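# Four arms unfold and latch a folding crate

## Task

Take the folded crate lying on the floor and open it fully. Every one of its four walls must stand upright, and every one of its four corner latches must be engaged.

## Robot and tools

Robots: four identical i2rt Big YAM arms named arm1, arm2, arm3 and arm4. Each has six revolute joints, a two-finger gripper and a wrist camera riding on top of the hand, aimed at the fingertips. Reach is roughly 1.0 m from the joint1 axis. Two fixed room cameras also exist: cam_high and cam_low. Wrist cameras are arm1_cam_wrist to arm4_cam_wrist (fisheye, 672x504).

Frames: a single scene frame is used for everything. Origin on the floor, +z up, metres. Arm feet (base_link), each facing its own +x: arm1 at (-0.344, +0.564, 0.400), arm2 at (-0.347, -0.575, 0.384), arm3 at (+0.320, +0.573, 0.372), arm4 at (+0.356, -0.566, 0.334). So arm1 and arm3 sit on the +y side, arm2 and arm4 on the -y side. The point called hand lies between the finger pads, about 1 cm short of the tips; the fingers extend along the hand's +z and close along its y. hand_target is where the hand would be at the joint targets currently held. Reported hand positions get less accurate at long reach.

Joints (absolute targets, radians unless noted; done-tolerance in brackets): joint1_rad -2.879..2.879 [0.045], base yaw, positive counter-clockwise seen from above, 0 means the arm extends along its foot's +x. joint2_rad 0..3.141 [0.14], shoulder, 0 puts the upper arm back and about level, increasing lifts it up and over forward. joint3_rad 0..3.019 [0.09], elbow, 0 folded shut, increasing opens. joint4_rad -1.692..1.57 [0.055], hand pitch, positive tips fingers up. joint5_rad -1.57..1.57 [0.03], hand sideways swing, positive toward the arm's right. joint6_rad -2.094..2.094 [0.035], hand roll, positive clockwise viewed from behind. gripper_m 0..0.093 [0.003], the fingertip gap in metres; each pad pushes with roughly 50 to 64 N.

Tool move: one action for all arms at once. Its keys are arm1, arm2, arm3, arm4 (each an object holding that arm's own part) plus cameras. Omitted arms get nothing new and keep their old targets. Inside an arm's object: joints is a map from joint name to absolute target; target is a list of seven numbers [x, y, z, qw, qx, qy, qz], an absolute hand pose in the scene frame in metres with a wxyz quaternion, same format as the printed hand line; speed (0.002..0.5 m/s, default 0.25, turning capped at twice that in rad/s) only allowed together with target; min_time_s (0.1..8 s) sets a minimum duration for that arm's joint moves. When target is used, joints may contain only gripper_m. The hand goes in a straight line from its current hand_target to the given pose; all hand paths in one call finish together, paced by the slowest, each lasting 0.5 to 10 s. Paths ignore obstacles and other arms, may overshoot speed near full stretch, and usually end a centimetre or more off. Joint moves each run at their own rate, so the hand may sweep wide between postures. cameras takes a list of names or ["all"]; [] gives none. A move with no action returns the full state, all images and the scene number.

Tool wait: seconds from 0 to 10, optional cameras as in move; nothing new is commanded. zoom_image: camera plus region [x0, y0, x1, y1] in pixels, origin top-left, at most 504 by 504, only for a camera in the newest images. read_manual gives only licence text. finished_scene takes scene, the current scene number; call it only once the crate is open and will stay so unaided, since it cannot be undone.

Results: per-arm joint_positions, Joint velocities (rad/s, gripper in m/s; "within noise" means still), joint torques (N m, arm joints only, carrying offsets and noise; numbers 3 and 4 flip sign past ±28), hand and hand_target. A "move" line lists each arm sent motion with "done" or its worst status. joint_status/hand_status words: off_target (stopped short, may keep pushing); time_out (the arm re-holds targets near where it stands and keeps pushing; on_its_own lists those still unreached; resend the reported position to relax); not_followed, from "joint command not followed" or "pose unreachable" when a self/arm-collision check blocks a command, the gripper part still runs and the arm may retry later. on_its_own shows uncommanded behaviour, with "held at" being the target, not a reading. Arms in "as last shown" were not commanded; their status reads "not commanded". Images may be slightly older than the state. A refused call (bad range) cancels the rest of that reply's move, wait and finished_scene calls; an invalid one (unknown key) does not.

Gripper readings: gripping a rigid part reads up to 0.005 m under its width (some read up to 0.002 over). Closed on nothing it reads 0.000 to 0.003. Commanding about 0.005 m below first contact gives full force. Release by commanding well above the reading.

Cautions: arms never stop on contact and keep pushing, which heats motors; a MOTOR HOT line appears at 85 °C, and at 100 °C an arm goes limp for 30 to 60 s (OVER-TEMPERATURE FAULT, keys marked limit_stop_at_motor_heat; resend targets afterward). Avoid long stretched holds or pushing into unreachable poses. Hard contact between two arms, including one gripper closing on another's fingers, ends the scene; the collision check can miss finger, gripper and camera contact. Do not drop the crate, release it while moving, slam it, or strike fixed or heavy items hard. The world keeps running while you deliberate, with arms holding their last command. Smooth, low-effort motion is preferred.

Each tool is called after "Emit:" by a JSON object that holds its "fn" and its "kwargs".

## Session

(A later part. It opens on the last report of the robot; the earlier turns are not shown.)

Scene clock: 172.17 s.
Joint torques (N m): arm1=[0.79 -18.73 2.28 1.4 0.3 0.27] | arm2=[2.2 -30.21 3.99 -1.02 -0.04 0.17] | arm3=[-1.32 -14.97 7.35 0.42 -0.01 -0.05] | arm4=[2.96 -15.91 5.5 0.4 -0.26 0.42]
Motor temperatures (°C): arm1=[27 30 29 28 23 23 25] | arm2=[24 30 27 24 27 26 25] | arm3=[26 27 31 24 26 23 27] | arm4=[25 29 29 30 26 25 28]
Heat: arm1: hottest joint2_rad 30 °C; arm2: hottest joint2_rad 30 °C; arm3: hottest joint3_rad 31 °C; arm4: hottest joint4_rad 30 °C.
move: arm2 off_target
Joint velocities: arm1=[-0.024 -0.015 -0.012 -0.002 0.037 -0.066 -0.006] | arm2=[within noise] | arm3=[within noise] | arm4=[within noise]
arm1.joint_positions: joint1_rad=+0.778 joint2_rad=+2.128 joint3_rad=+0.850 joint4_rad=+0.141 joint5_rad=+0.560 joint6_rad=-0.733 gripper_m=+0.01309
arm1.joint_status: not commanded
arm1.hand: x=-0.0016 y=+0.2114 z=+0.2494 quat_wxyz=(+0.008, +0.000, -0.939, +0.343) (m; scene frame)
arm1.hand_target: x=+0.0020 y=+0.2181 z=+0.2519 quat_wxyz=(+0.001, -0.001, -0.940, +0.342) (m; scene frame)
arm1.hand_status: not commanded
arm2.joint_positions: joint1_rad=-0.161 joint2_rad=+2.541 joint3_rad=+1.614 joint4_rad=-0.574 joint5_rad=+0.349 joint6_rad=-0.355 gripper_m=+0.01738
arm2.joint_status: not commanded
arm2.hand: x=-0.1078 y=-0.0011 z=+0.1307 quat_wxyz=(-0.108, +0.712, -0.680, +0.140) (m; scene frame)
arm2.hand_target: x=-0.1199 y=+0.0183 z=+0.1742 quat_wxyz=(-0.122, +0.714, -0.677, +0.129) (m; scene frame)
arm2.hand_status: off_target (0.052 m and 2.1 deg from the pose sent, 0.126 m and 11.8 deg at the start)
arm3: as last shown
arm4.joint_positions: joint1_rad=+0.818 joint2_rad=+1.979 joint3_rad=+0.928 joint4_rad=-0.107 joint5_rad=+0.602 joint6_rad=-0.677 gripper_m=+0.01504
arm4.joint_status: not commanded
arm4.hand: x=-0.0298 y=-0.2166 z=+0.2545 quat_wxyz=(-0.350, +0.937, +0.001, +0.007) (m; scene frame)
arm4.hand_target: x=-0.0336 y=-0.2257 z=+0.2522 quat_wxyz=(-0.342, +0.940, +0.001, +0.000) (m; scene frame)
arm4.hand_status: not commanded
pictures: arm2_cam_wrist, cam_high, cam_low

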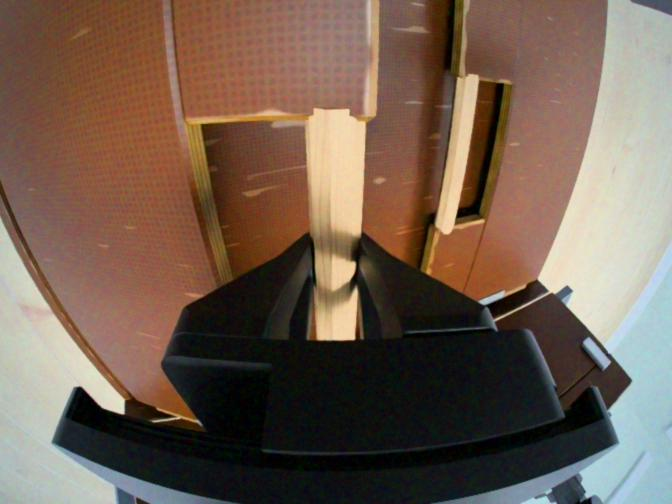

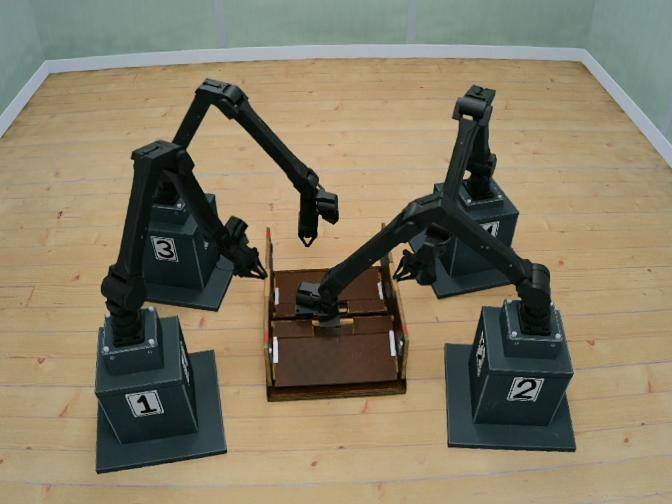

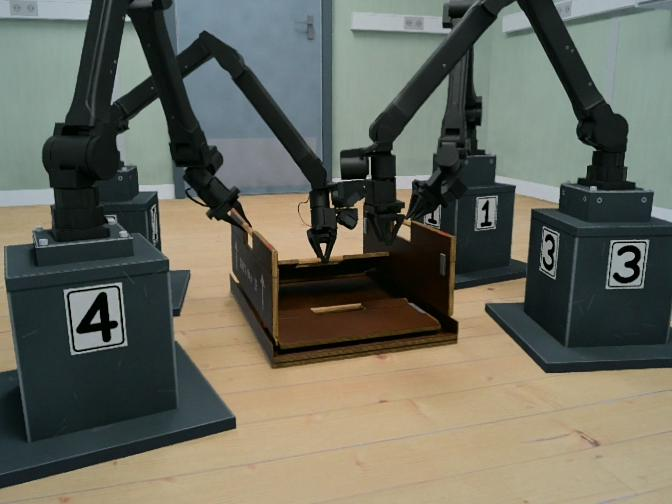

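Emit:
{"fn": "move", "kwargs": {"arm2": {"target": [-0.2080, 0.018, 0.262, -0.2071, 0.6919, -0.6568, 0.2182], "speed": 0.15}, "cameras": ["arm2_cam_wrist", "cam_low", "cam_high"]}}

Scene clock: 175.93 s.
Joint torques (N m): arm1=[1.14 -18.78 2.56 1.5 0.25 0.27] | arm2=[3.02 -28.75 5.29 -0.9 -0.07 0.08] | arm3=[-1.2 -15.5 7.28 0.29 -0.01 -0.06] | arm4=[2.78 -15.74 5.56 0.59 -0.27 0.39]
Motor temperatures (°C): arm1=[27 31 29 28 23 23 25] | arm2=[24 30 27 24 27 26 25] | arm3=[26 27 31 24 26 23 27] | arm4=[25 29 29 30 26 25 28]
Heat: arm1: hottest joint2_rad 31 °C; arm2: hottest joint2_rad 30 °C; arm3: hottest joint3_rad 31 °C; arm4: hottest joint4_rad 30 °C.
move: arm2 off_target
Joint velocities: arm1=[-0.015 -0.005 0.002 0.002 0.051 0.081 -0.005] | arm2=[within noise] | arm3=[within noise] | arm4=[within noise]
arm1.joint_positions: joint1_rad=+0.780 joint2_rad=+2.126 joint3_rad=+0.848 joint4_rad=+0.141 joint5_rad=+0.562 joint6_rad=-0.732 gripper_m=+0.01315
arm1.joint_status: not commanded
arm1.hand: x=-0.0016 y=+0.2120 z=+0.2499 quat_wxyz=(+0.008, +0.000, -0.939, +0.343) (m; scene frame)
arm1.hand_target: x=+0.0019 y=+0.2176 z=+0.2523 quat_wxyz=(+0.001, -0.001, -0.939, +0.343) (m; scene frame)
arm1.hand_status: not commanded
arm2.joint_positions: joint1_rad=+0.035 joint2_rad=+2.378 joint3_rad=+1.496 joint4_rad=-0.691 joint5_rad=+0.622 joint6_rad=-0.139 gripper_m=+0.01674
arm2.joint_status: not commanded
arm2.hand: x=-0.1861 y=-0.0036 z=+0.2174 quat_wxyz=(-0.189, +0.686, -0.660, +0.241) (m; scene frame)
arm2.hand_target: x=-0.2062 y=+0.0184 z=+0.2604 quat_wxyz=(-0.207, +0.692, -0.656, +0.219) (m; scene frame)
arm2.hand_status: off_target (0.054 m and 3.5 deg from the pose sent, 0.166 m and 14.8 deg at the start)
arm3: as last shown
arm4.joint_positions: joint1_rad=+0.820 joint2_rad=+1.979 joint3_rad=+0.928 joint4_rad=-0.112 joint5_rad=+0.603 joint6_rad=-0.676 gripper_m=+0.01497
arm4.joint_status: not commanded
arm4.hand: x=-0.0294 y=-0.2175 z=+0.2543 quat_wxyz=(-0.349, +0.937, +0.002, +0.008) (m; scene frame)
arm4.hand_target: x=-0.0333 y=-0.2254 z=+0.2518 quat_wxyz=(-0.342, +0.940, +0.001, +0.001) (m; scene frame)
arm4.hand_status: not commanded
pictures: arm2_cam_wrist, cam_high, cam_low

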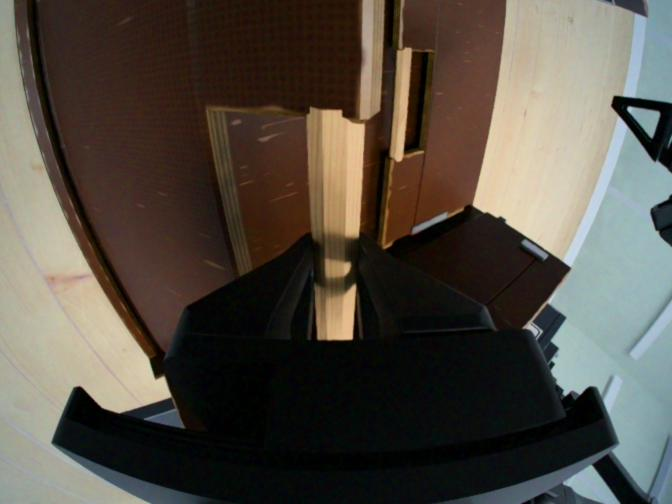

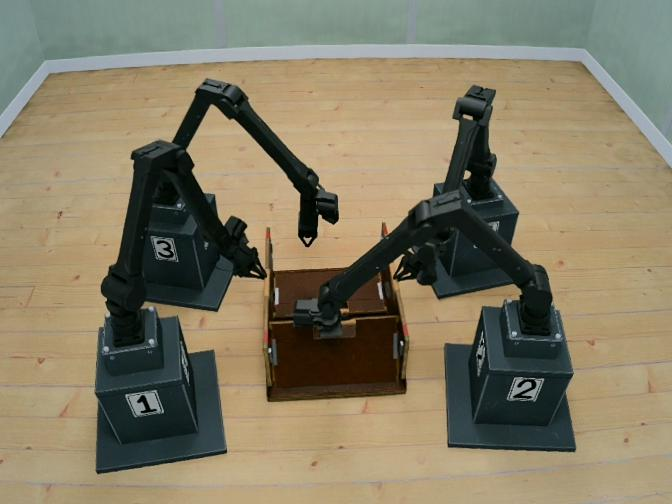

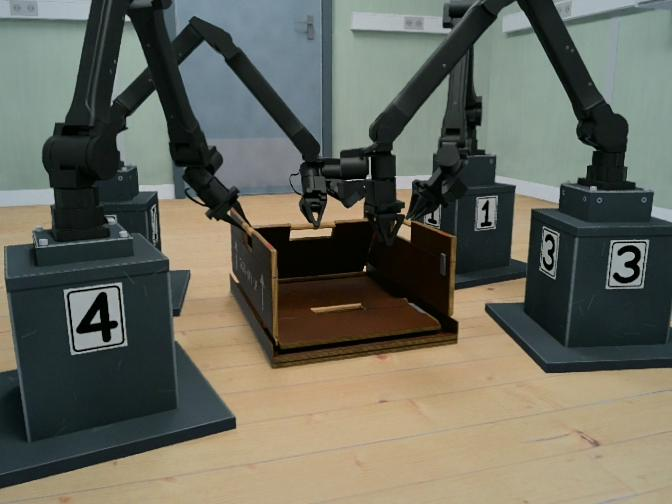

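Emit:
{"fn": "move", "kwargs": {"arm2": {"target": [-0.3080, 0.016, 0.272, -0.2355, 0.6818, -0.6472, 0.2481], "speed": 0.12}, "arm3": {"target": [0.025, -0.010, 0.165, 0, 0.6883, 0.7254, 0], "speed": 0.25}, "cameras": ["all"]}}

Scene clock: 180.53 s.
Joint torques (N m): arm1=[0.97 -18.26 2.48 1.48 0.23 0.28] | arm2=[5.66 -25.29 7.1 -1.05 -0.95 0.27] | arm3=[-0.56 -18.84 8.16 -0.16 -0.01 -0.02] | arm4=[2.73 -15.74 5.56 0.59 -0.27 0.39]
Motor temperatures (°C): arm1=[27 31 29 28 23 23 25] | arm2=[24 31 27 24 27 26 25] | arm3=[26 27 31 24 26 23 27] | arm4=[25 29 29 30 26 25 28]
Heat: arm1: hottest joint2_rad 31 °C; arm2: hottest joint2_rad 31 °C; arm3: hottest joint3_rad 31 °C; arm4: hottest joint4_rad 30 °C.
move: arm2 off_target; arm3 off_target
Joint velocities: arm1=[0.005 0.005 -0.002 0.007 -0.037 -0.037 -0.005] | arm2=[within noise] | arm3=[within noise] | arm4=[within noise]
arm1.joint_positions: joint1_rad=+0.784 joint2_rad=+2.125 joint3_rad=+0.845 joint4_rad=+0.141 joint5_rad=+0.565 joint6_rad=-0.730 gripper_m=+0.01312
arm1.joint_status: not commanded
arm1.hand: x=-0.0014 y=+0.2140 z=+0.2502 quat_wxyz=(+0.009, +0.001, -0.939, +0.344) (m; scene frame)
arm1.hand_target: x=+0.0032 y=+0.2186 z=+0.2528 quat_wxyz=(+0.001, +0.000, -0.939, +0.344) (m; scene frame)
arm1.hand_status: not commanded
arm2.joint_positions: joint1_rad=+0.195 joint2_rad=+2.355 joint3_rad=+1.512 joint4_rad=-0.863 joint5_rad=+0.725 joint6_rad=+0.082 gripper_m=+0.01676
arm2.joint_status: not commanded
arm2.hand: x=-0.2638 y=-0.0055 z=+0.2472 quat_wxyz=(-0.226, +0.669, -0.651, +0.280) (m; scene frame)
arm2.hand_target: x=-0.3072 y=+0.0156 z=+0.2712 quat_wxyz=(-0.236, +0.683, -0.646, +0.248) (m; scene frame)
arm2.hand_status: off_target (0.055 m and 4.1 deg from the pose sent, 0.135 m and 5.7 deg at the start)
arm3.joint_positions: joint1_rad=-0.248 joint2_rad=+2.478 joint3_rad=+1.742 joint4_rad=-0.823 joint5_rad=+0.002 joint6_rad=-0.510 gripper_m=+0.04812
arm3.joint_status: not commanded
arm3.hand: x=+0.0304 y=-0.0055 z=+0.1764 quat_wxyz=(-0.002, -0.691, -0.723, +0.005) (m; scene frame)
arm3.hand_target: x=+0.0260 y=-0.0090 z=+0.1642 quat_wxyz=(-0.002, -0.689, -0.725, +0.000) (m; scene frame)
arm3.hand_status: off_target (0.013 m and 0.7 deg from the pose sent, 0.199 m and 3.2 deg at the start)
arm4.joint_positions: joint1_rad=+0.820 joint2_rad=+1.978 joint3_rad=+0.928 joint4_rad=-0.112 joint5_rad=+0.603 joint6_rad=-0.674 gripper_m=+0.01497
arm4.joint_status: not commanded
arm4.hand: x=-0.0297 y=-0.2174 z=+0.2550 quat_wxyz=(-0.349, +0.937, +0.001, +0.007) (m; scene frame)
arm4.hand_target: x=-0.0334 y=-0.2251 z=+0.2524 quat_wxyz=(-0.343, +0.939, +0.000, +0.001) (m; scene frame)
arm4.hand_status: not commanded
pictures: arm1_cam_wrist, arm2_cam_wrist, arm3_cam_wrist, arm4_cam_wrist, cam_high, cam_low

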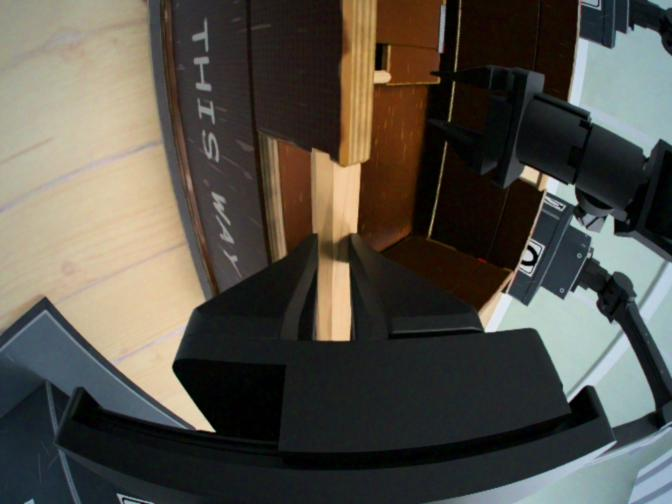

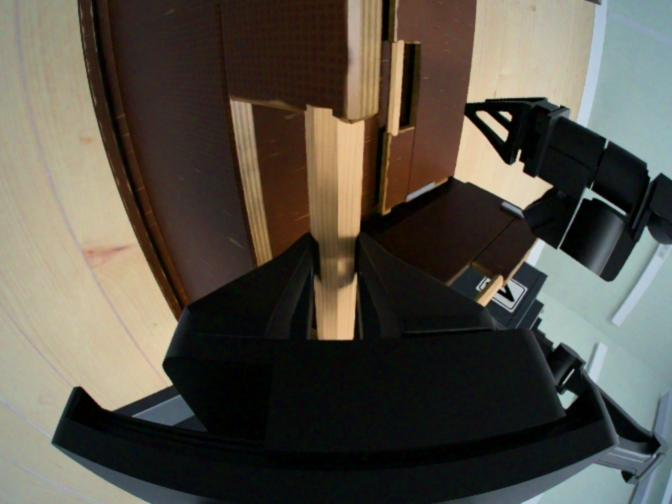

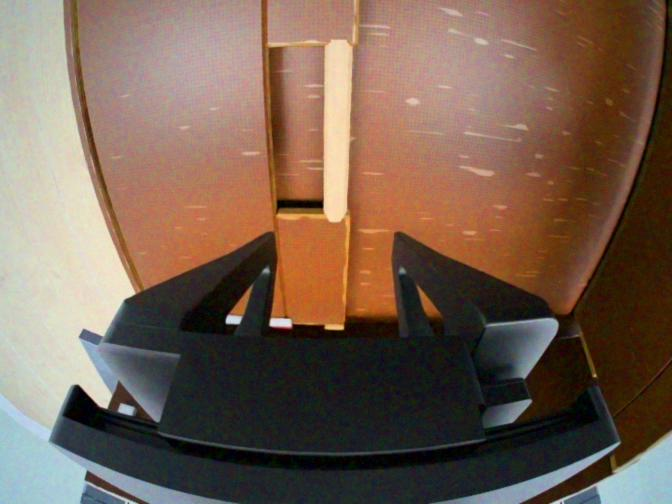

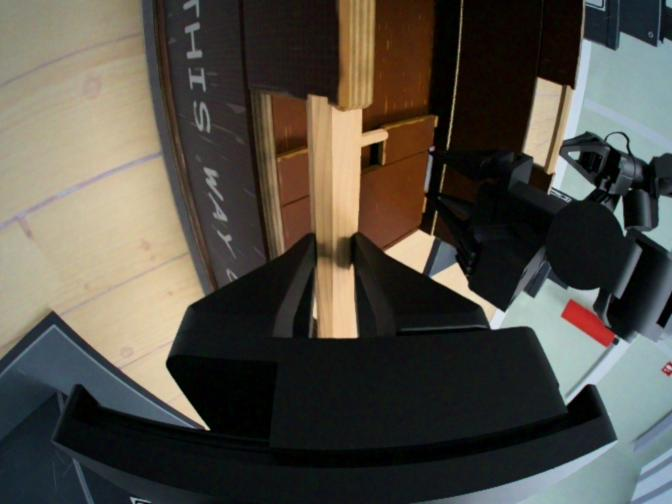

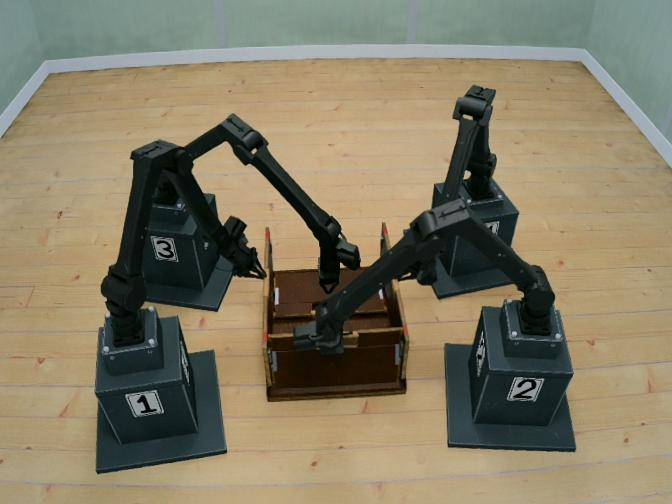

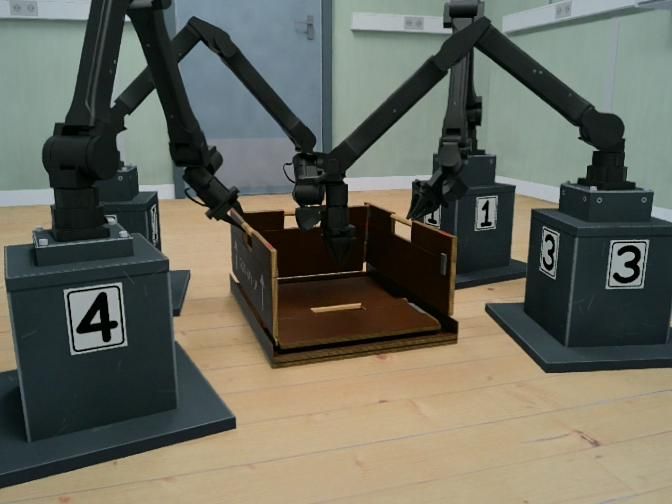

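Emit:
{"fn": "zoom_image", "kwargs": {"camera": "cam_high", "region": [250, 300, 420, 410]}}

Emit:
{"fn": "zoom_image", "kwargs": {"camera": "arm1_cam_wrist", "region": [370, 180, 540, 330]}}

Emit:
{"fn": "zoom_image", "kwargs": {"camera": "cam_low", "region": [220, 180, 470, 370]}}

Scaled by 2.965 from the camera's 672x504 image, which has a finer 960x720 frame.

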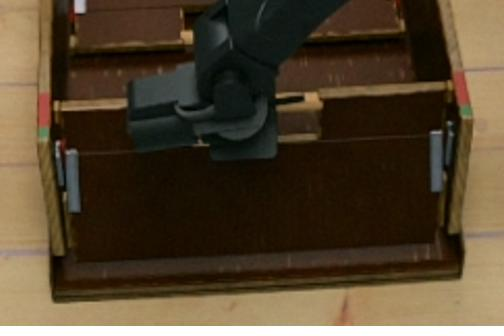

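Scaled by 2.965 from the camera's 672x504 image, which has a finer 960x720 frame.

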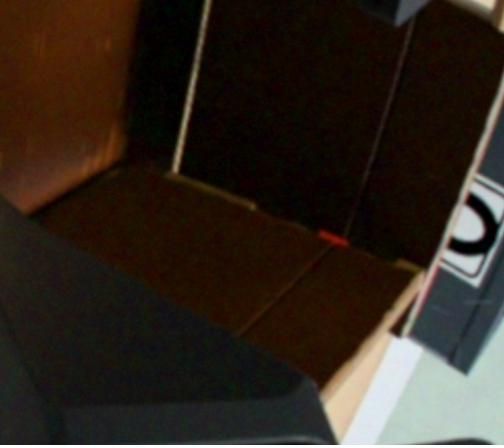

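Scaled by 2.016 from the camera's 672x504 image, which has a finer 960x720 frame.

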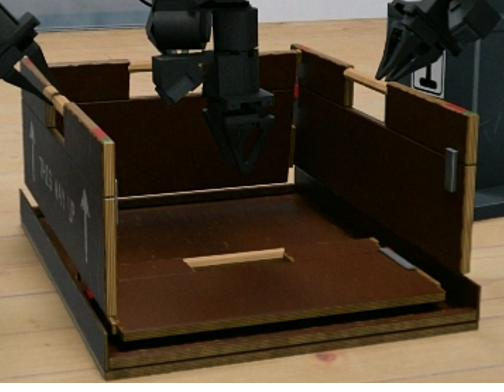

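Emit:
{"fn": "move", "kwargs": {"arm2": {"target": [-0.3350, 0.016, 0.268, -0.2355, 0.6818, -0.6472, 0.2481], "speed": 0.06}, "arm3": {"target": [0.0205, -0.008, 0.042, 0, 0.6883, 0.7254, 0], "speed": 0.15}, "cameras": ["arm1_cam_wrist", "arm2_cam_wrist", "arm3_cam_wrist", "cam_high"]}}

Scene clock: 191.47 s.
Joint torques (N m): arm1=[0.73 -18.43 2.54 1.52 0.26 0.22] | arm2=[4.42 -23.88 7.82 -0.61 -0.83 0.16] | arm3=[-1.2 -19.49 7.23 0.58 0.11 -0.05] | arm4=[2.78 -15.74 5.55 0.58 -0.27 0.39]
Motor temperatures (°C): arm1=[27 32 29 27 23 23 25] | arm2=[24 30 27 25 28 26 25] | arm3=[26 28 32 24 26 23 27] | arm4=[25 29 28 30 26 25 28]
Heat: arm1: hottest joint2_rad 32 °C; arm2: hottest joint2_rad 30 °C; arm3: hottest joint3_rad 32 °C; arm4: hottest joint4_rad 30 °C.
move: arm2 off_target; arm3 off_target
Joint velocities: arm1=[-0.005 -0.005 0.012 -0.022 0.066 -0.007 -0.005] | arm2=[within noise] | arm3=[within noise] | arm4=[within noise]
arm1, arm4: as last shown
arm1.joint_positions: joint1_rad=+0.784 joint2_rad=+2.125 joint3_rad=+0.845 joint4_rad=+0.141 joint5_rad=+0.565 joint6_rad=-0.730 gripper_m=+0.01313
arm1.hand_target: x=+0.0032 y=+0.2186 z=+0.2528 quat_wxyz=(+0.001, +0.001, -0.939, +0.344) (m; scene frame)
arm2.joint_positions: joint1_rad=+0.253 joint2_rad=+2.355 joint3_rad=+1.525 joint4_rad=-0.923 joint5_rad=+0.715 joint6_rad=+0.153 gripper_m=+0.01676
arm2.joint_status: not commanded
arm2.hand: x=-0.2976 y=-0.0073 z=+0.2512 quat_wxyz=(-0.226, +0.670, -0.649, +0.279) (m; scene frame)
arm2.hand_target: x=-0.3336 y=+0.0141 z=+0.2680 quat_wxyz=(-0.235, +0.682, -0.647, +0.248) (m; scene frame)
arm2.hand_status: off_target (0.047 m and 3.9 deg from the pose sent, 0.077 m and 4.1 deg at the start)
arm3.joint_positions: joint1_rad=-0.248 joint2_rad=+2.731 joint3_rad=+1.885 joint4_rad=-0.730 joint5_rad=+0.002 joint6_rad=-0.519 gripper_m=+0.04812
arm3.joint_status: not commanded
arm3.hand: x=+0.0307 y=-0.0055 z=+0.0558 quat_wxyz=(+0.001, -0.687, -0.726, -0.003) (m; scene frame)
arm3.hand_target: x=+0.0213 y=-0.0065 z=+0.0432 quat_wxyz=(+0.000, -0.688, -0.726, +0.000) (m; scene frame)
arm3.hand_status: off_target (0.017 m and 0.4 deg from the pose sent, 0.135 m and 0.7 deg at the start)
pictures: arm1_cam_wrist, arm2_cam_wrist, arm3_cam_wrist, cam_high

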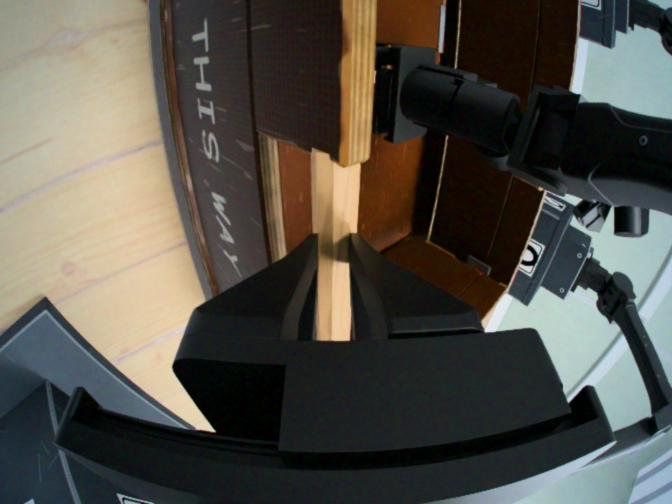

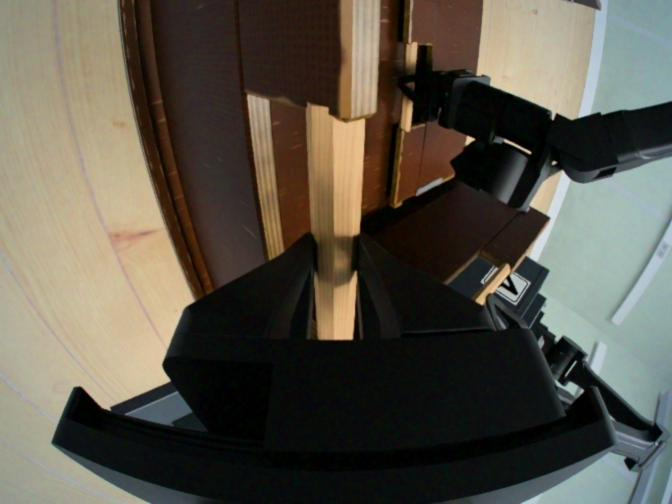

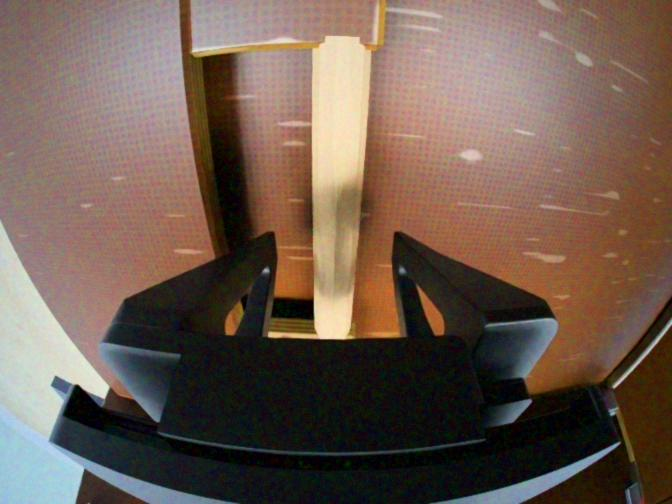

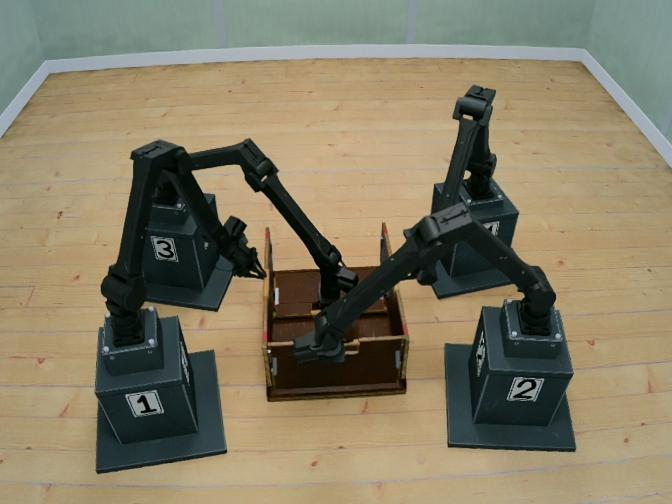

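Emit:
{"fn": "zoom_image", "kwargs": {"camera": "cam_high", "region": [255, 300, 345, 410]}}

Emit:
{"fn": "zoom_image", "kwargs": {"camera": "cam_high", "region": [340, 300, 420, 410]}}

Emit:
{"fn": "zoom_image", "kwargs": {"camera": "arm1_cam_wrist", "region": [400, 200, 550, 330]}}

Scaled by 4.582 from the camera's 672x504 image, which has a finer 960x720 frame.

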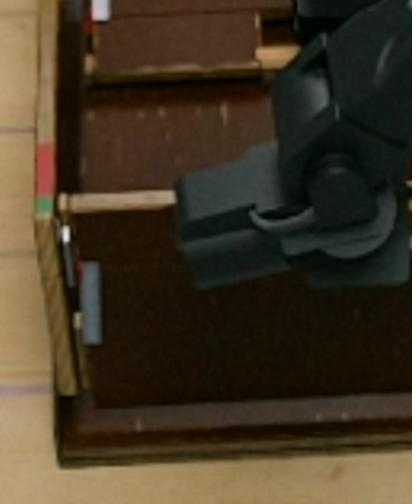

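Scaled by 4.582 from the camera's 672x504 image, which has a finer 960x720 frame.

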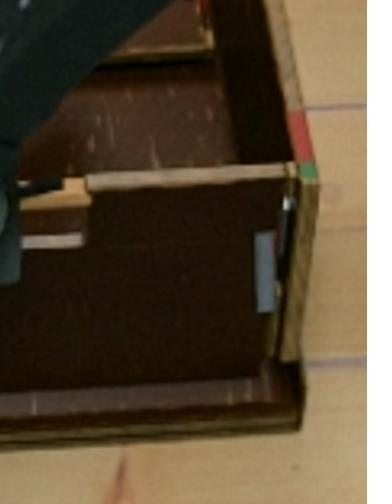

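Scaled by 3.360 from the camera's 672x504 image, which has a finer 960x720 frame.

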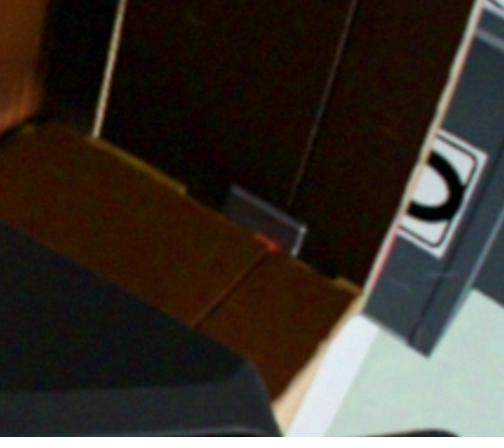

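Emit:
{"fn": "move", "kwargs": {"arm2": {"target": [-0.3620, 0.016, 0.266, -0.2355, 0.6818, -0.6472, 0.2481], "speed": 0.06}, "arm3": {"target": [0.0213, -0.0065, 0.018, 0, 0.6883, 0.7254, 0], "speed": 0.1}}}

Emit:
{"fn": "move", "kwargs": {"arm3": {"joints": {"gripper_m": 0.013}}, "cameras": ["arm1_cam_wrist", "arm3_cam_wrist", "arm4_cam_wrist", "cam_high", "cam_low"]}}

Scene clock: 199.07 s.
Joint torques (N m): arm1=[1.2 -18.61 2.61 1.46 0.32 0.24] | arm2=[7.88 -23.82 7.83 -0.65 -1.02 0.36] | arm3=[-1.79 -18.73 7.25 0.72 0.07 -0.05] | arm4=[2.73 -15.74 5.56 0.59 -0.27 0.39]
Motor temperatures (°C): arm1=[27 32 29 27 23 23 25] | arm2=[24 30 27 24 28 26 26] | arm3=[26 27 31 24 26 23 27] | arm4=[25 28 28 30 26 25 28]
Heat: arm1: hottest joint2_rad 32 °C; arm2: hottest joint2_rad 30 °C; arm3: hottest joint3_rad 31 °C; arm4: hottest joint4_rad 30 °C.
move: arm2 off_target; arm3 off_target
Joint velocities: within noise
arm1.joint_positions: joint1_rad=+0.781 joint2_rad=+2.125 joint3_rad=+0.845 joint4_rad=+0.141 joint5_rad=+0.559 joint6_rad=-0.730 gripper_m=+0.01318
arm1.joint_status: not commanded
arm1.hand: x=-0.0018 y=+0.2136 z=+0.2497 quat_wxyz=(+0.008, +0.001, -0.940, +0.342) (m; scene frame)
arm1.hand_target: x=+0.0024 y=+0.2181 z=+0.2521 quat_wxyz=(+0.001, +0.000, -0.940, +0.342) (m; scene frame)
arm1.hand_status: not commanded
arm2.joint_positions: joint1_rad=+0.259 joint2_rad=+2.368 joint3_rad=+1.552 joint4_rad=-0.966 joint5_rad=+0.712 joint6_rad=+0.189 gripper_m=+0.01676
arm2.joint_status: not commanded
arm2.hand: x=-0.3016 y=-0.0065 z=+0.2517 quat_wxyz=(-0.223, +0.663, -0.655, +0.284) (m; scene frame)
arm2.hand_target: x=-0.3608 y=+0.0136 z=+0.2666 quat_wxyz=(-0.236, +0.682, -0.647, +0.247) (m; scene frame)
arm2.hand_status: off_target (0.066 m and 4.9 deg from the pose sent, 0.070 m and 3.9 deg at the start)
arm3.joint_positions: joint1_rad=-0.248 joint2_rad=+2.780 joint3_rad=+1.923 joint4_rad=-0.718 joint5_rad=+0.003 joint6_rad=-0.522 gripper_m=+0.04812
arm3.joint_status: not commanded
arm3.hand: x=+0.0300 y=-0.0064 z=+0.0347 quat_wxyz=(+0.001, -0.686, -0.727, -0.003) (m; scene frame)
arm3.hand_target: x=+0.0219 y=-0.0054 z=+0.0184 quat_wxyz=(+0.000, -0.687, -0.726, +0.000) (m; scene frame)
arm3.hand_status: off_target (0.019 m and 0.4 deg from the pose sent, 0.039 m and 0.4 deg at the start)
arm4: as last shown
pictures: none

Scene clock: 199.77 s.
Joint torques (N m): arm1=[0.67 -18.32 2.59 1.54 0.33 0.23] | arm2=[7.82 -23.82 7.83 -0.64 -1.02 0.37] | arm3=[-1.38 -19.37 7.23 0.76 0.11 -0.11] | arm4=[2.78 -15.74 5.56 0.58 -0.27 0.39]
Motor temperatures (°C): arm1=[27 32 29 27 23 23 25] | arm2=[24 30 27 24 28 26 26] | arm3=[26 27 32 24 26 23 27] | arm4=[25 28 28 30 26 25 28]
Heat: arm1: hottest joint2_rad 32 °C; arm2: hottest joint2_rad 30 °C; arm3: hottest joint3_rad 32 °C; arm4: hottest joint4_rad 30 °C.
move: arm3 off_target
Joint velocities: within noise
arm1, arm2, arm4: as last shown
arm3.joint_positions: joint1_rad=-0.250 joint2_rad=+2.780 joint3_rad=+1.923 joint4_rad=-0.718 joint5_rad=-0.004 joint6_rad=-0.511 gripper_m=+0.01685
arm3.joint_status: gripper_m off_target (ended at +0.01687, target +0.01300)
arm3.hand: x=+0.0303 y=-0.0066 z=+0.0347 quat_wxyz=(-0.003, -0.691, -0.723, -0.004) (m; scene frame)
arm3.hand_target: x=+0.0227 y=-0.0059 z=+0.0184 quat_wxyz=(-0.003, -0.688, -0.725, -0.001) (m; scene frame)
arm3.hand_status: not commanded
pictures: arm1_cam_wrist, arm3_cam_wrist, arm4_cam_wrist, cam_high, cam_low

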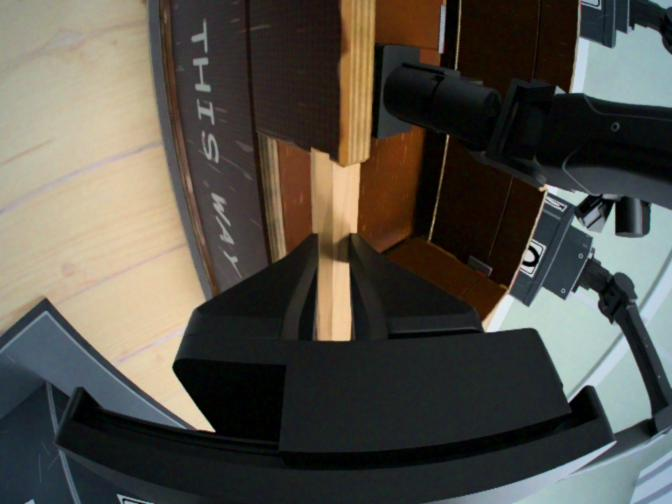

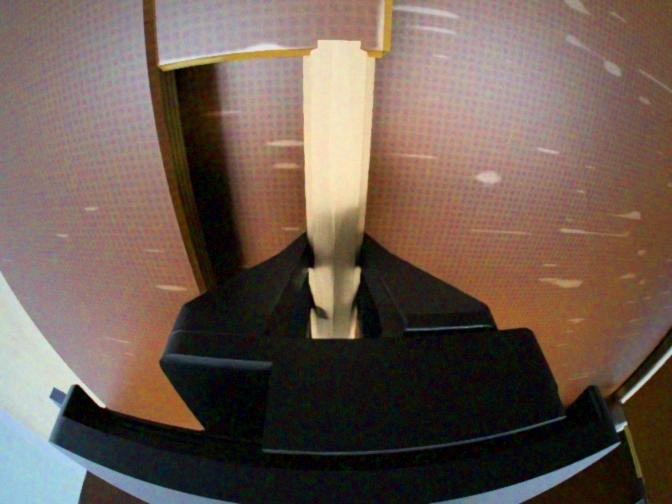

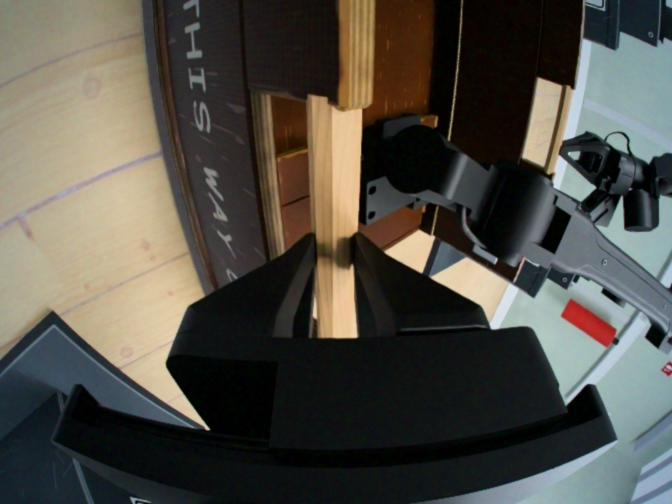

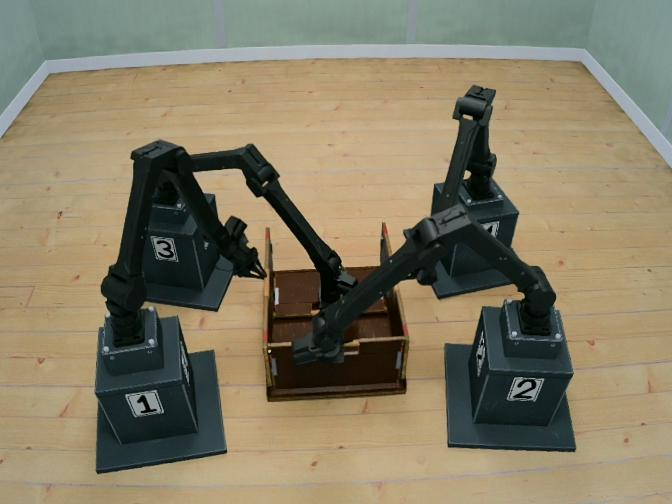

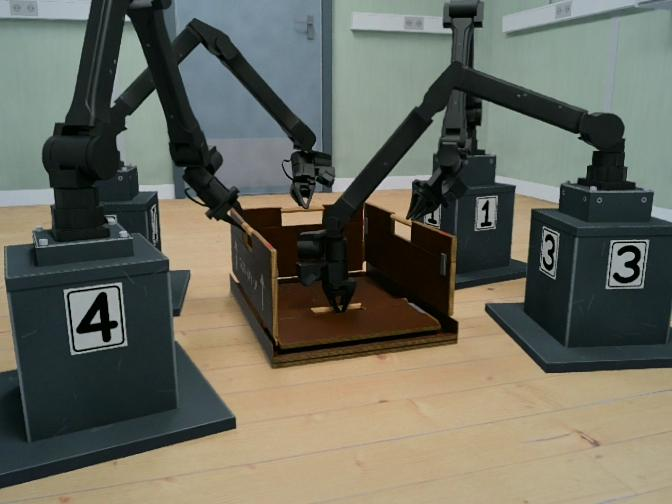

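Emit:
{"fn": "zoom_image", "kwargs": {"camera": "cam_high", "region": [255, 310, 345, 410]}}

Emit:
{"fn": "zoom_image", "kwargs": {"camera": "cam_high", "region": [340, 300, 420, 410]}}

Emit:
{"fn": "zoom_image", "kwargs": {"camera": "arm1_cam_wrist", "region": [420, 220, 530, 320]}}

Emit:
{"fn": "zoom_image", "kwargs": {"camera": "cam_low", "region": [230, 190, 470, 370]}}

Scaled by 5.040 from the camera's 672x504 image, which has a finer 960x720 frame.

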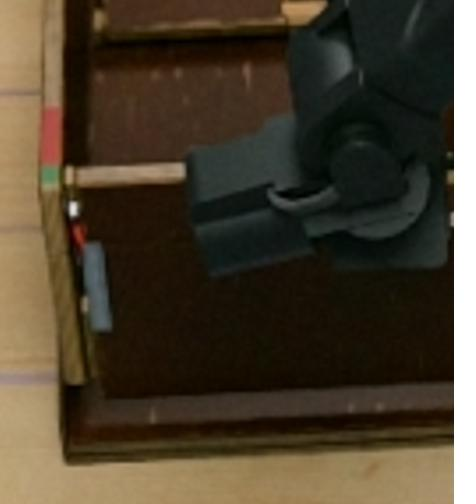

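Scaled by 4.582 from the camera's 672x504 image, which has a finer 960x720 frame.

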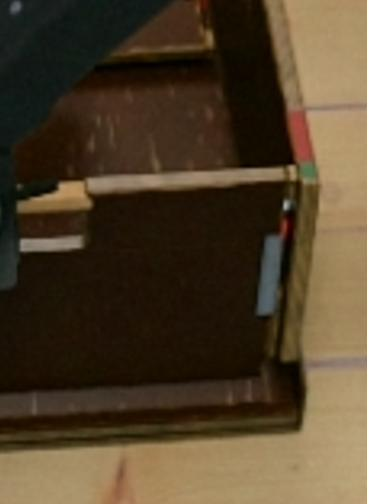

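Scaled by 4.582 from the camera's 672x504 image, which has a finer 960x720 frame.

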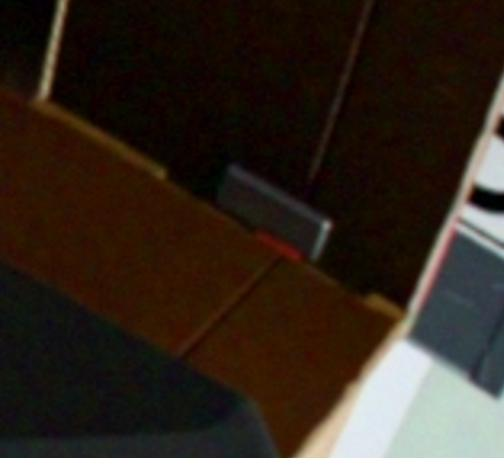

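Scaled by 2.100 from the camera's 672x504 image, which has a finer 960x720 frame.

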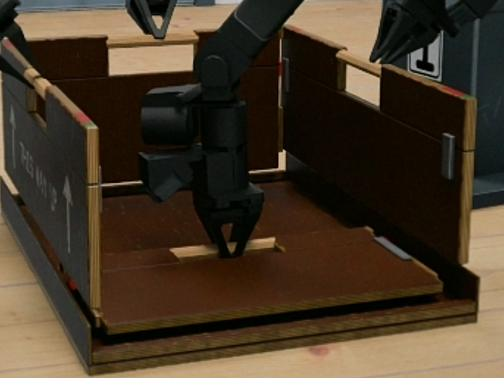

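Emit:
{"fn": "move", "kwargs": {"arm3": {"target": [0.055, -0.0060, 0.165, -0.1260, 0.6778, 0.7144, -0.1195], "speed": 0.15}}}

Emit:
{"fn": "move", "kwargs": {"arm3": {"target": [0.142, -0.0060, 0.252, -0.2181, 0.6564, 0.6918, -0.2070], "speed": 0.15}, "cameras": ["arm3_cam_wrist", "cam_high", "cam_low"]}}

Scene clock: 210.17 s.
Joint torques (N m): arm1=[1.03 -18.49 2.61 1.42 0.33 0.25] | arm2=[7.88 -23.82 7.83 -0.64 -1.01 0.37] | arm3=[-0.03 -24.29 3.45 -0.14 0.44 -0.11] | arm4=[2.78 -15.74 5.55 0.58 -0.27 0.39]
Motor temperatures (°C): arm1=[27 32 29 27 23 23 25] | arm2=[24 29 27 24 28 26 26] | arm3=[26 27 32 24 26 23 27] | arm4=[25 28 28 30 26 25 28]
Heat: arm1: hottest joint2_rad 32 °C; arm2: hottest joint2_rad 29 °C; arm3: hottest joint3_rad 32 °C; arm4: hottest joint4_rad 30 °C.
move: arm3 off_target
Joint velocities: arm1=[0.005 0.005 -0.002 -0.002 -0.007 0.037 0.008] | arm2=[within noise] | arm3=[within noise] | arm4=[within noise]
arm1, arm2, arm4: as last shown
arm1.joint_positions: joint1_rad=+0.781 joint2_rad=+2.125 joint3_rad=+0.845 joint4_rad=+0.141 joint5_rad=+0.559 joint6_rad=-0.730 gripper_m=+0.01317
arm3.joint_positions: joint1_rad=-0.127 joint2_rad=+2.501 joint3_rad=+1.608 joint4_rad=-0.561 joint5_rad=+0.327 joint6_rad=-0.392 gripper_m=+0.01657
arm3.joint_status: not commanded
arm3.hand: x=+0.0550 y=-0.0043 z=+0.1384 quat_wxyz=(+0.124, -0.686, -0.707, +0.118) (m; scene frame)
arm3.hand_target: x=+0.0591 y=-0.0110 z=+0.1637 quat_wxyz=(+0.124, -0.674, -0.717, +0.124) (m; scene frame)
arm3.hand_status: off_target (0.027 m and 1.3 deg from the pose sent, 0.133 m and 20.5 deg at the start)
pictures: none

Scene clock: 211.73 s.
Joint torques (N m): arm1=[0.21 -18.67 2.61 1.63 0.33 0.22] | arm2=[7.88 -23.82 7.83 -0.64 -1.01 0.37] | arm3=[0.56 -23.77 3.81 -1.35 0.69 -0.14] | arm4=[2.78 -15.68 5.56 0.58 -0.27 0.39]
Motor temperatures (°C): arm1=[27 32 29 27 23 23 25] | arm2=[24 29 27 24 28 26 26] | arm3=[26 28 32 24 26 23 27] | arm4=[25 28 28 30 26 25 28]
Heat: arm1: hottest joint2_rad 32 °C; arm2: hottest joint2_rad 29 °C; arm3: hottest joint3_rad 32 °C; arm4: hottest joint4_rad 30 °C.
move: arm3 off_target
Joint velocities: arm1=[-0.005 0.005 -0.007 0.002 0.022 0.081 0.016] | arm2=[within noise] | arm3=[within noise] | arm4=[within noise]
arm1, arm2, arm4: as last shown
arm1.joint_positions: joint1_rad=+0.781 joint2_rad=+2.125 joint3_rad=+0.845 joint4_rad=+0.141 joint5_rad=+0.559 joint6_rad=-0.730 gripper_m=+0.01309
arm3.joint_positions: joint1_rad=+0.060 joint2_rad=+2.335 joint3_rad=+1.461 joint4_rad=-0.609 joint5_rad=+0.603 joint6_rad=-0.189 gripper_m=+0.01602
arm3.joint_status: not commanded
arm3.hand: x=+0.1303 y=-0.0011 z=+0.2182 quat_wxyz=(+0.218, -0.673, -0.677, +0.204) (m; scene frame)
arm3.hand_target: x=+0.1360 y=-0.0052 z=+0.2505 quat_wxyz=(+0.219, -0.659, -0.689, +0.207) (m; scene frame)
arm3.hand_status: off_target (0.036 m and 2.6 deg from the pose sent, 0.143 m and 15.4 deg at the start)
pictures: arm3_cam_wrist, cam_high, cam_low

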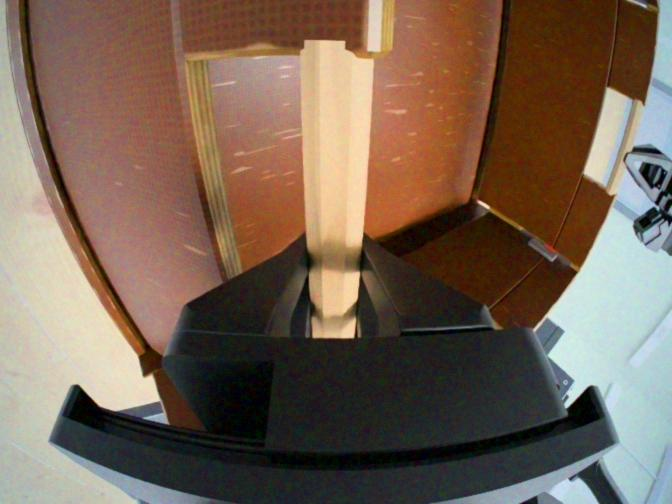

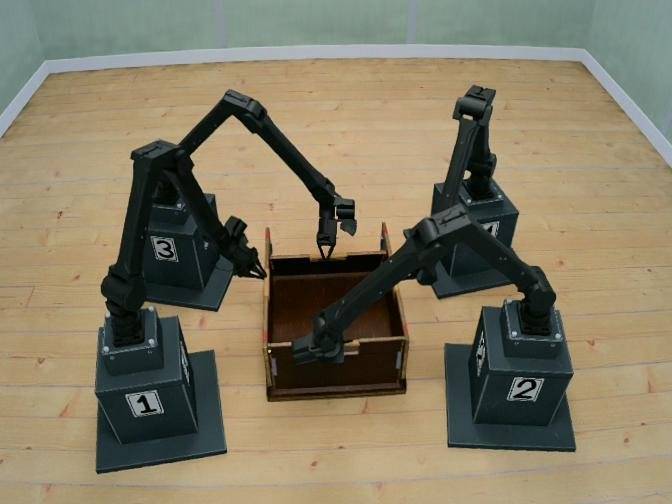

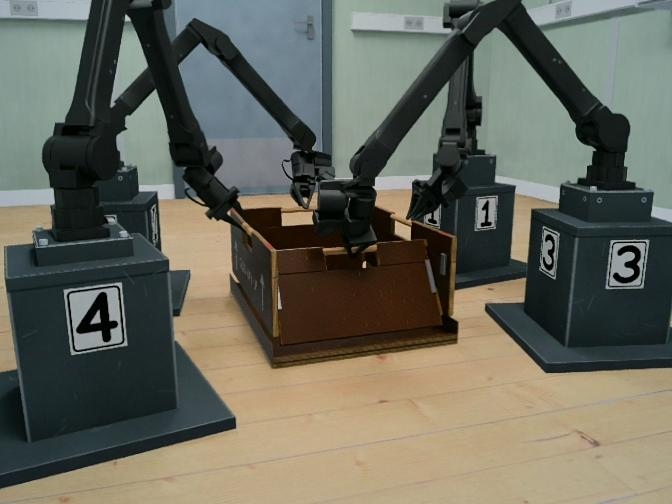

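Emit:
{"fn": "move", "kwargs": {"arm3": {"target": [0.275, -0.0080, 0.268, -0.2481, 0.6468, 0.6817, -0.2354], "speed": 0.1}, "cameras": ["arm3_cam_wrist", "cam_high", "cam_low"]}}

Emit:
{"fn": "zoom_image", "kwargs": {"camera": "cam_low", "region": [230, 190, 470, 370]}}

Scene clock: 215.57 s.
Joint torques (N m): arm1=[0.67 -18.55 2.71 1.46 0.35 0.27] | arm2=[7.94 -23.82 7.83 -0.64 -1.02 0.36] | arm3=[3.19 -21.25 6.89 -2.28 -0.1 0.01] | arm4=[2.73 -15.74 5.56 0.59 -0.27 0.39]
Motor temperatures (°C): arm1=[27 32 29 27 23 23 25] | arm2=[24 29 27 24 28 26 26] | arm3=[26 28 31 24 26 23 28] | arm4=[25 28 28 30 26 25 28]
Heat: arm1: hottest joint2_rad 32 °C; arm2: hottest joint2_rad 29 °C; arm3: hottest joint3_rad 31 °C; arm4: hottest joint4_rad 30 °C.
move: arm3 off_target
Joint velocities: arm1=[-0.015 -0.005 0.012 -0.007 0.007 -0.022 -0.006] | arm2=[within noise] | arm3=[within noise] | arm4=[within noise]
arm1, arm2, arm4: as last shown
arm1.joint_positions: joint1_rad=+0.781 joint2_rad=+2.125 joint3_rad=+0.845 joint4_rad=+0.141 joint5_rad=+0.559 joint6_rad=-0.730 gripper_m=+0.01304
arm1.hand_target: x=+0.0027 y=+0.2180 z=+0.2521 quat_wxyz=(+0.001, +0.000, -0.940, +0.342) (m; scene frame)
arm3.joint_positions: joint1_rad=+0.284 joint2_rad=+2.311 joint3_rad=+1.469 joint4_rad=-0.820 joint5_rad=+0.726 joint6_rad=+0.105 gripper_m=+0.01605
arm3.joint_status: not commanded
arm3.hand: x=+0.2435 y=+0.0038 z=+0.2474 quat_wxyz=(+0.260, -0.662, -0.660, +0.243) (m; scene frame)
arm3.hand_target: x=+0.2714 y=-0.0078 z=+0.2682 quat_wxyz=(+0.251, -0.645, -0.680, +0.239) (m; scene frame)
arm3.hand_status: off_target (0.039 m and 3.4 deg from the pose sent, 0.153 m and 5.9 deg at the start)
pictures: arm3_cam_wrist, cam_high, cam_low

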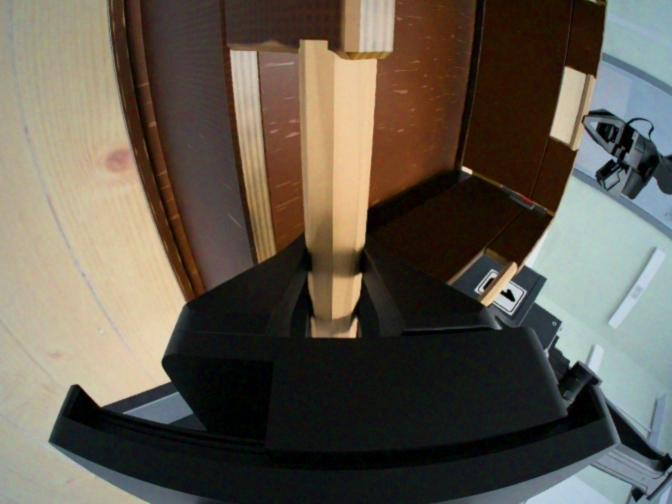

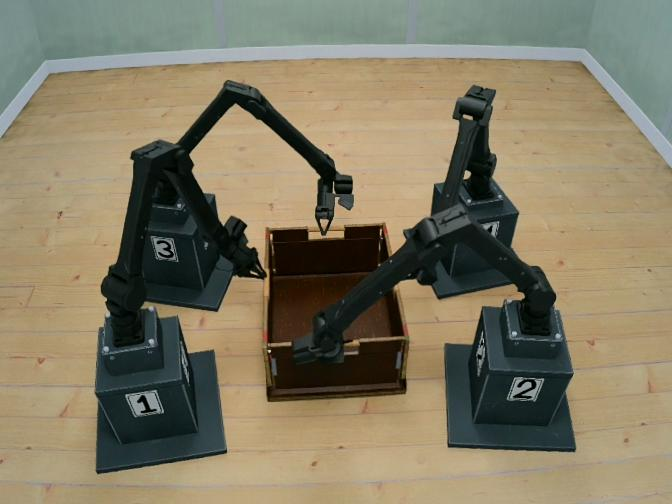

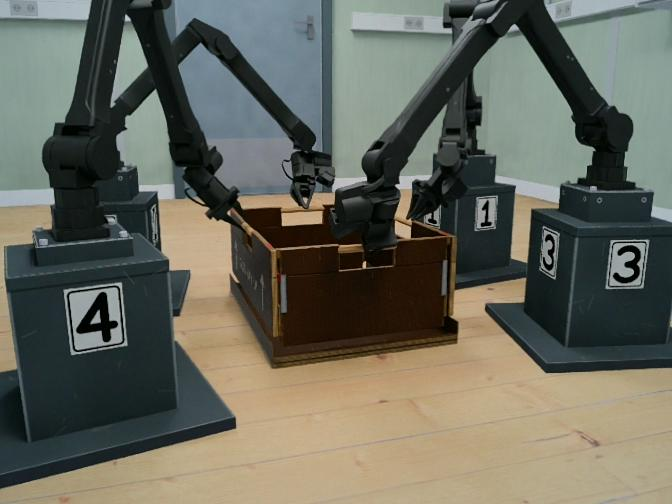

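Scaled by 2.100 from the camera's 672x504 image, which has a finer 960x720 frame.

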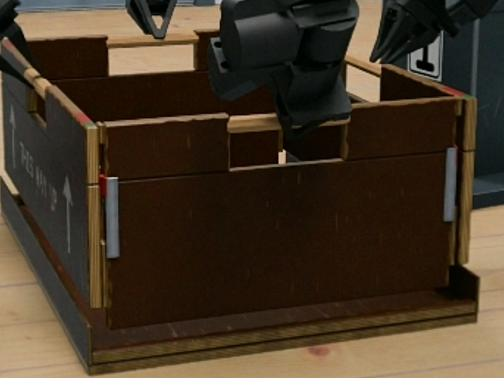

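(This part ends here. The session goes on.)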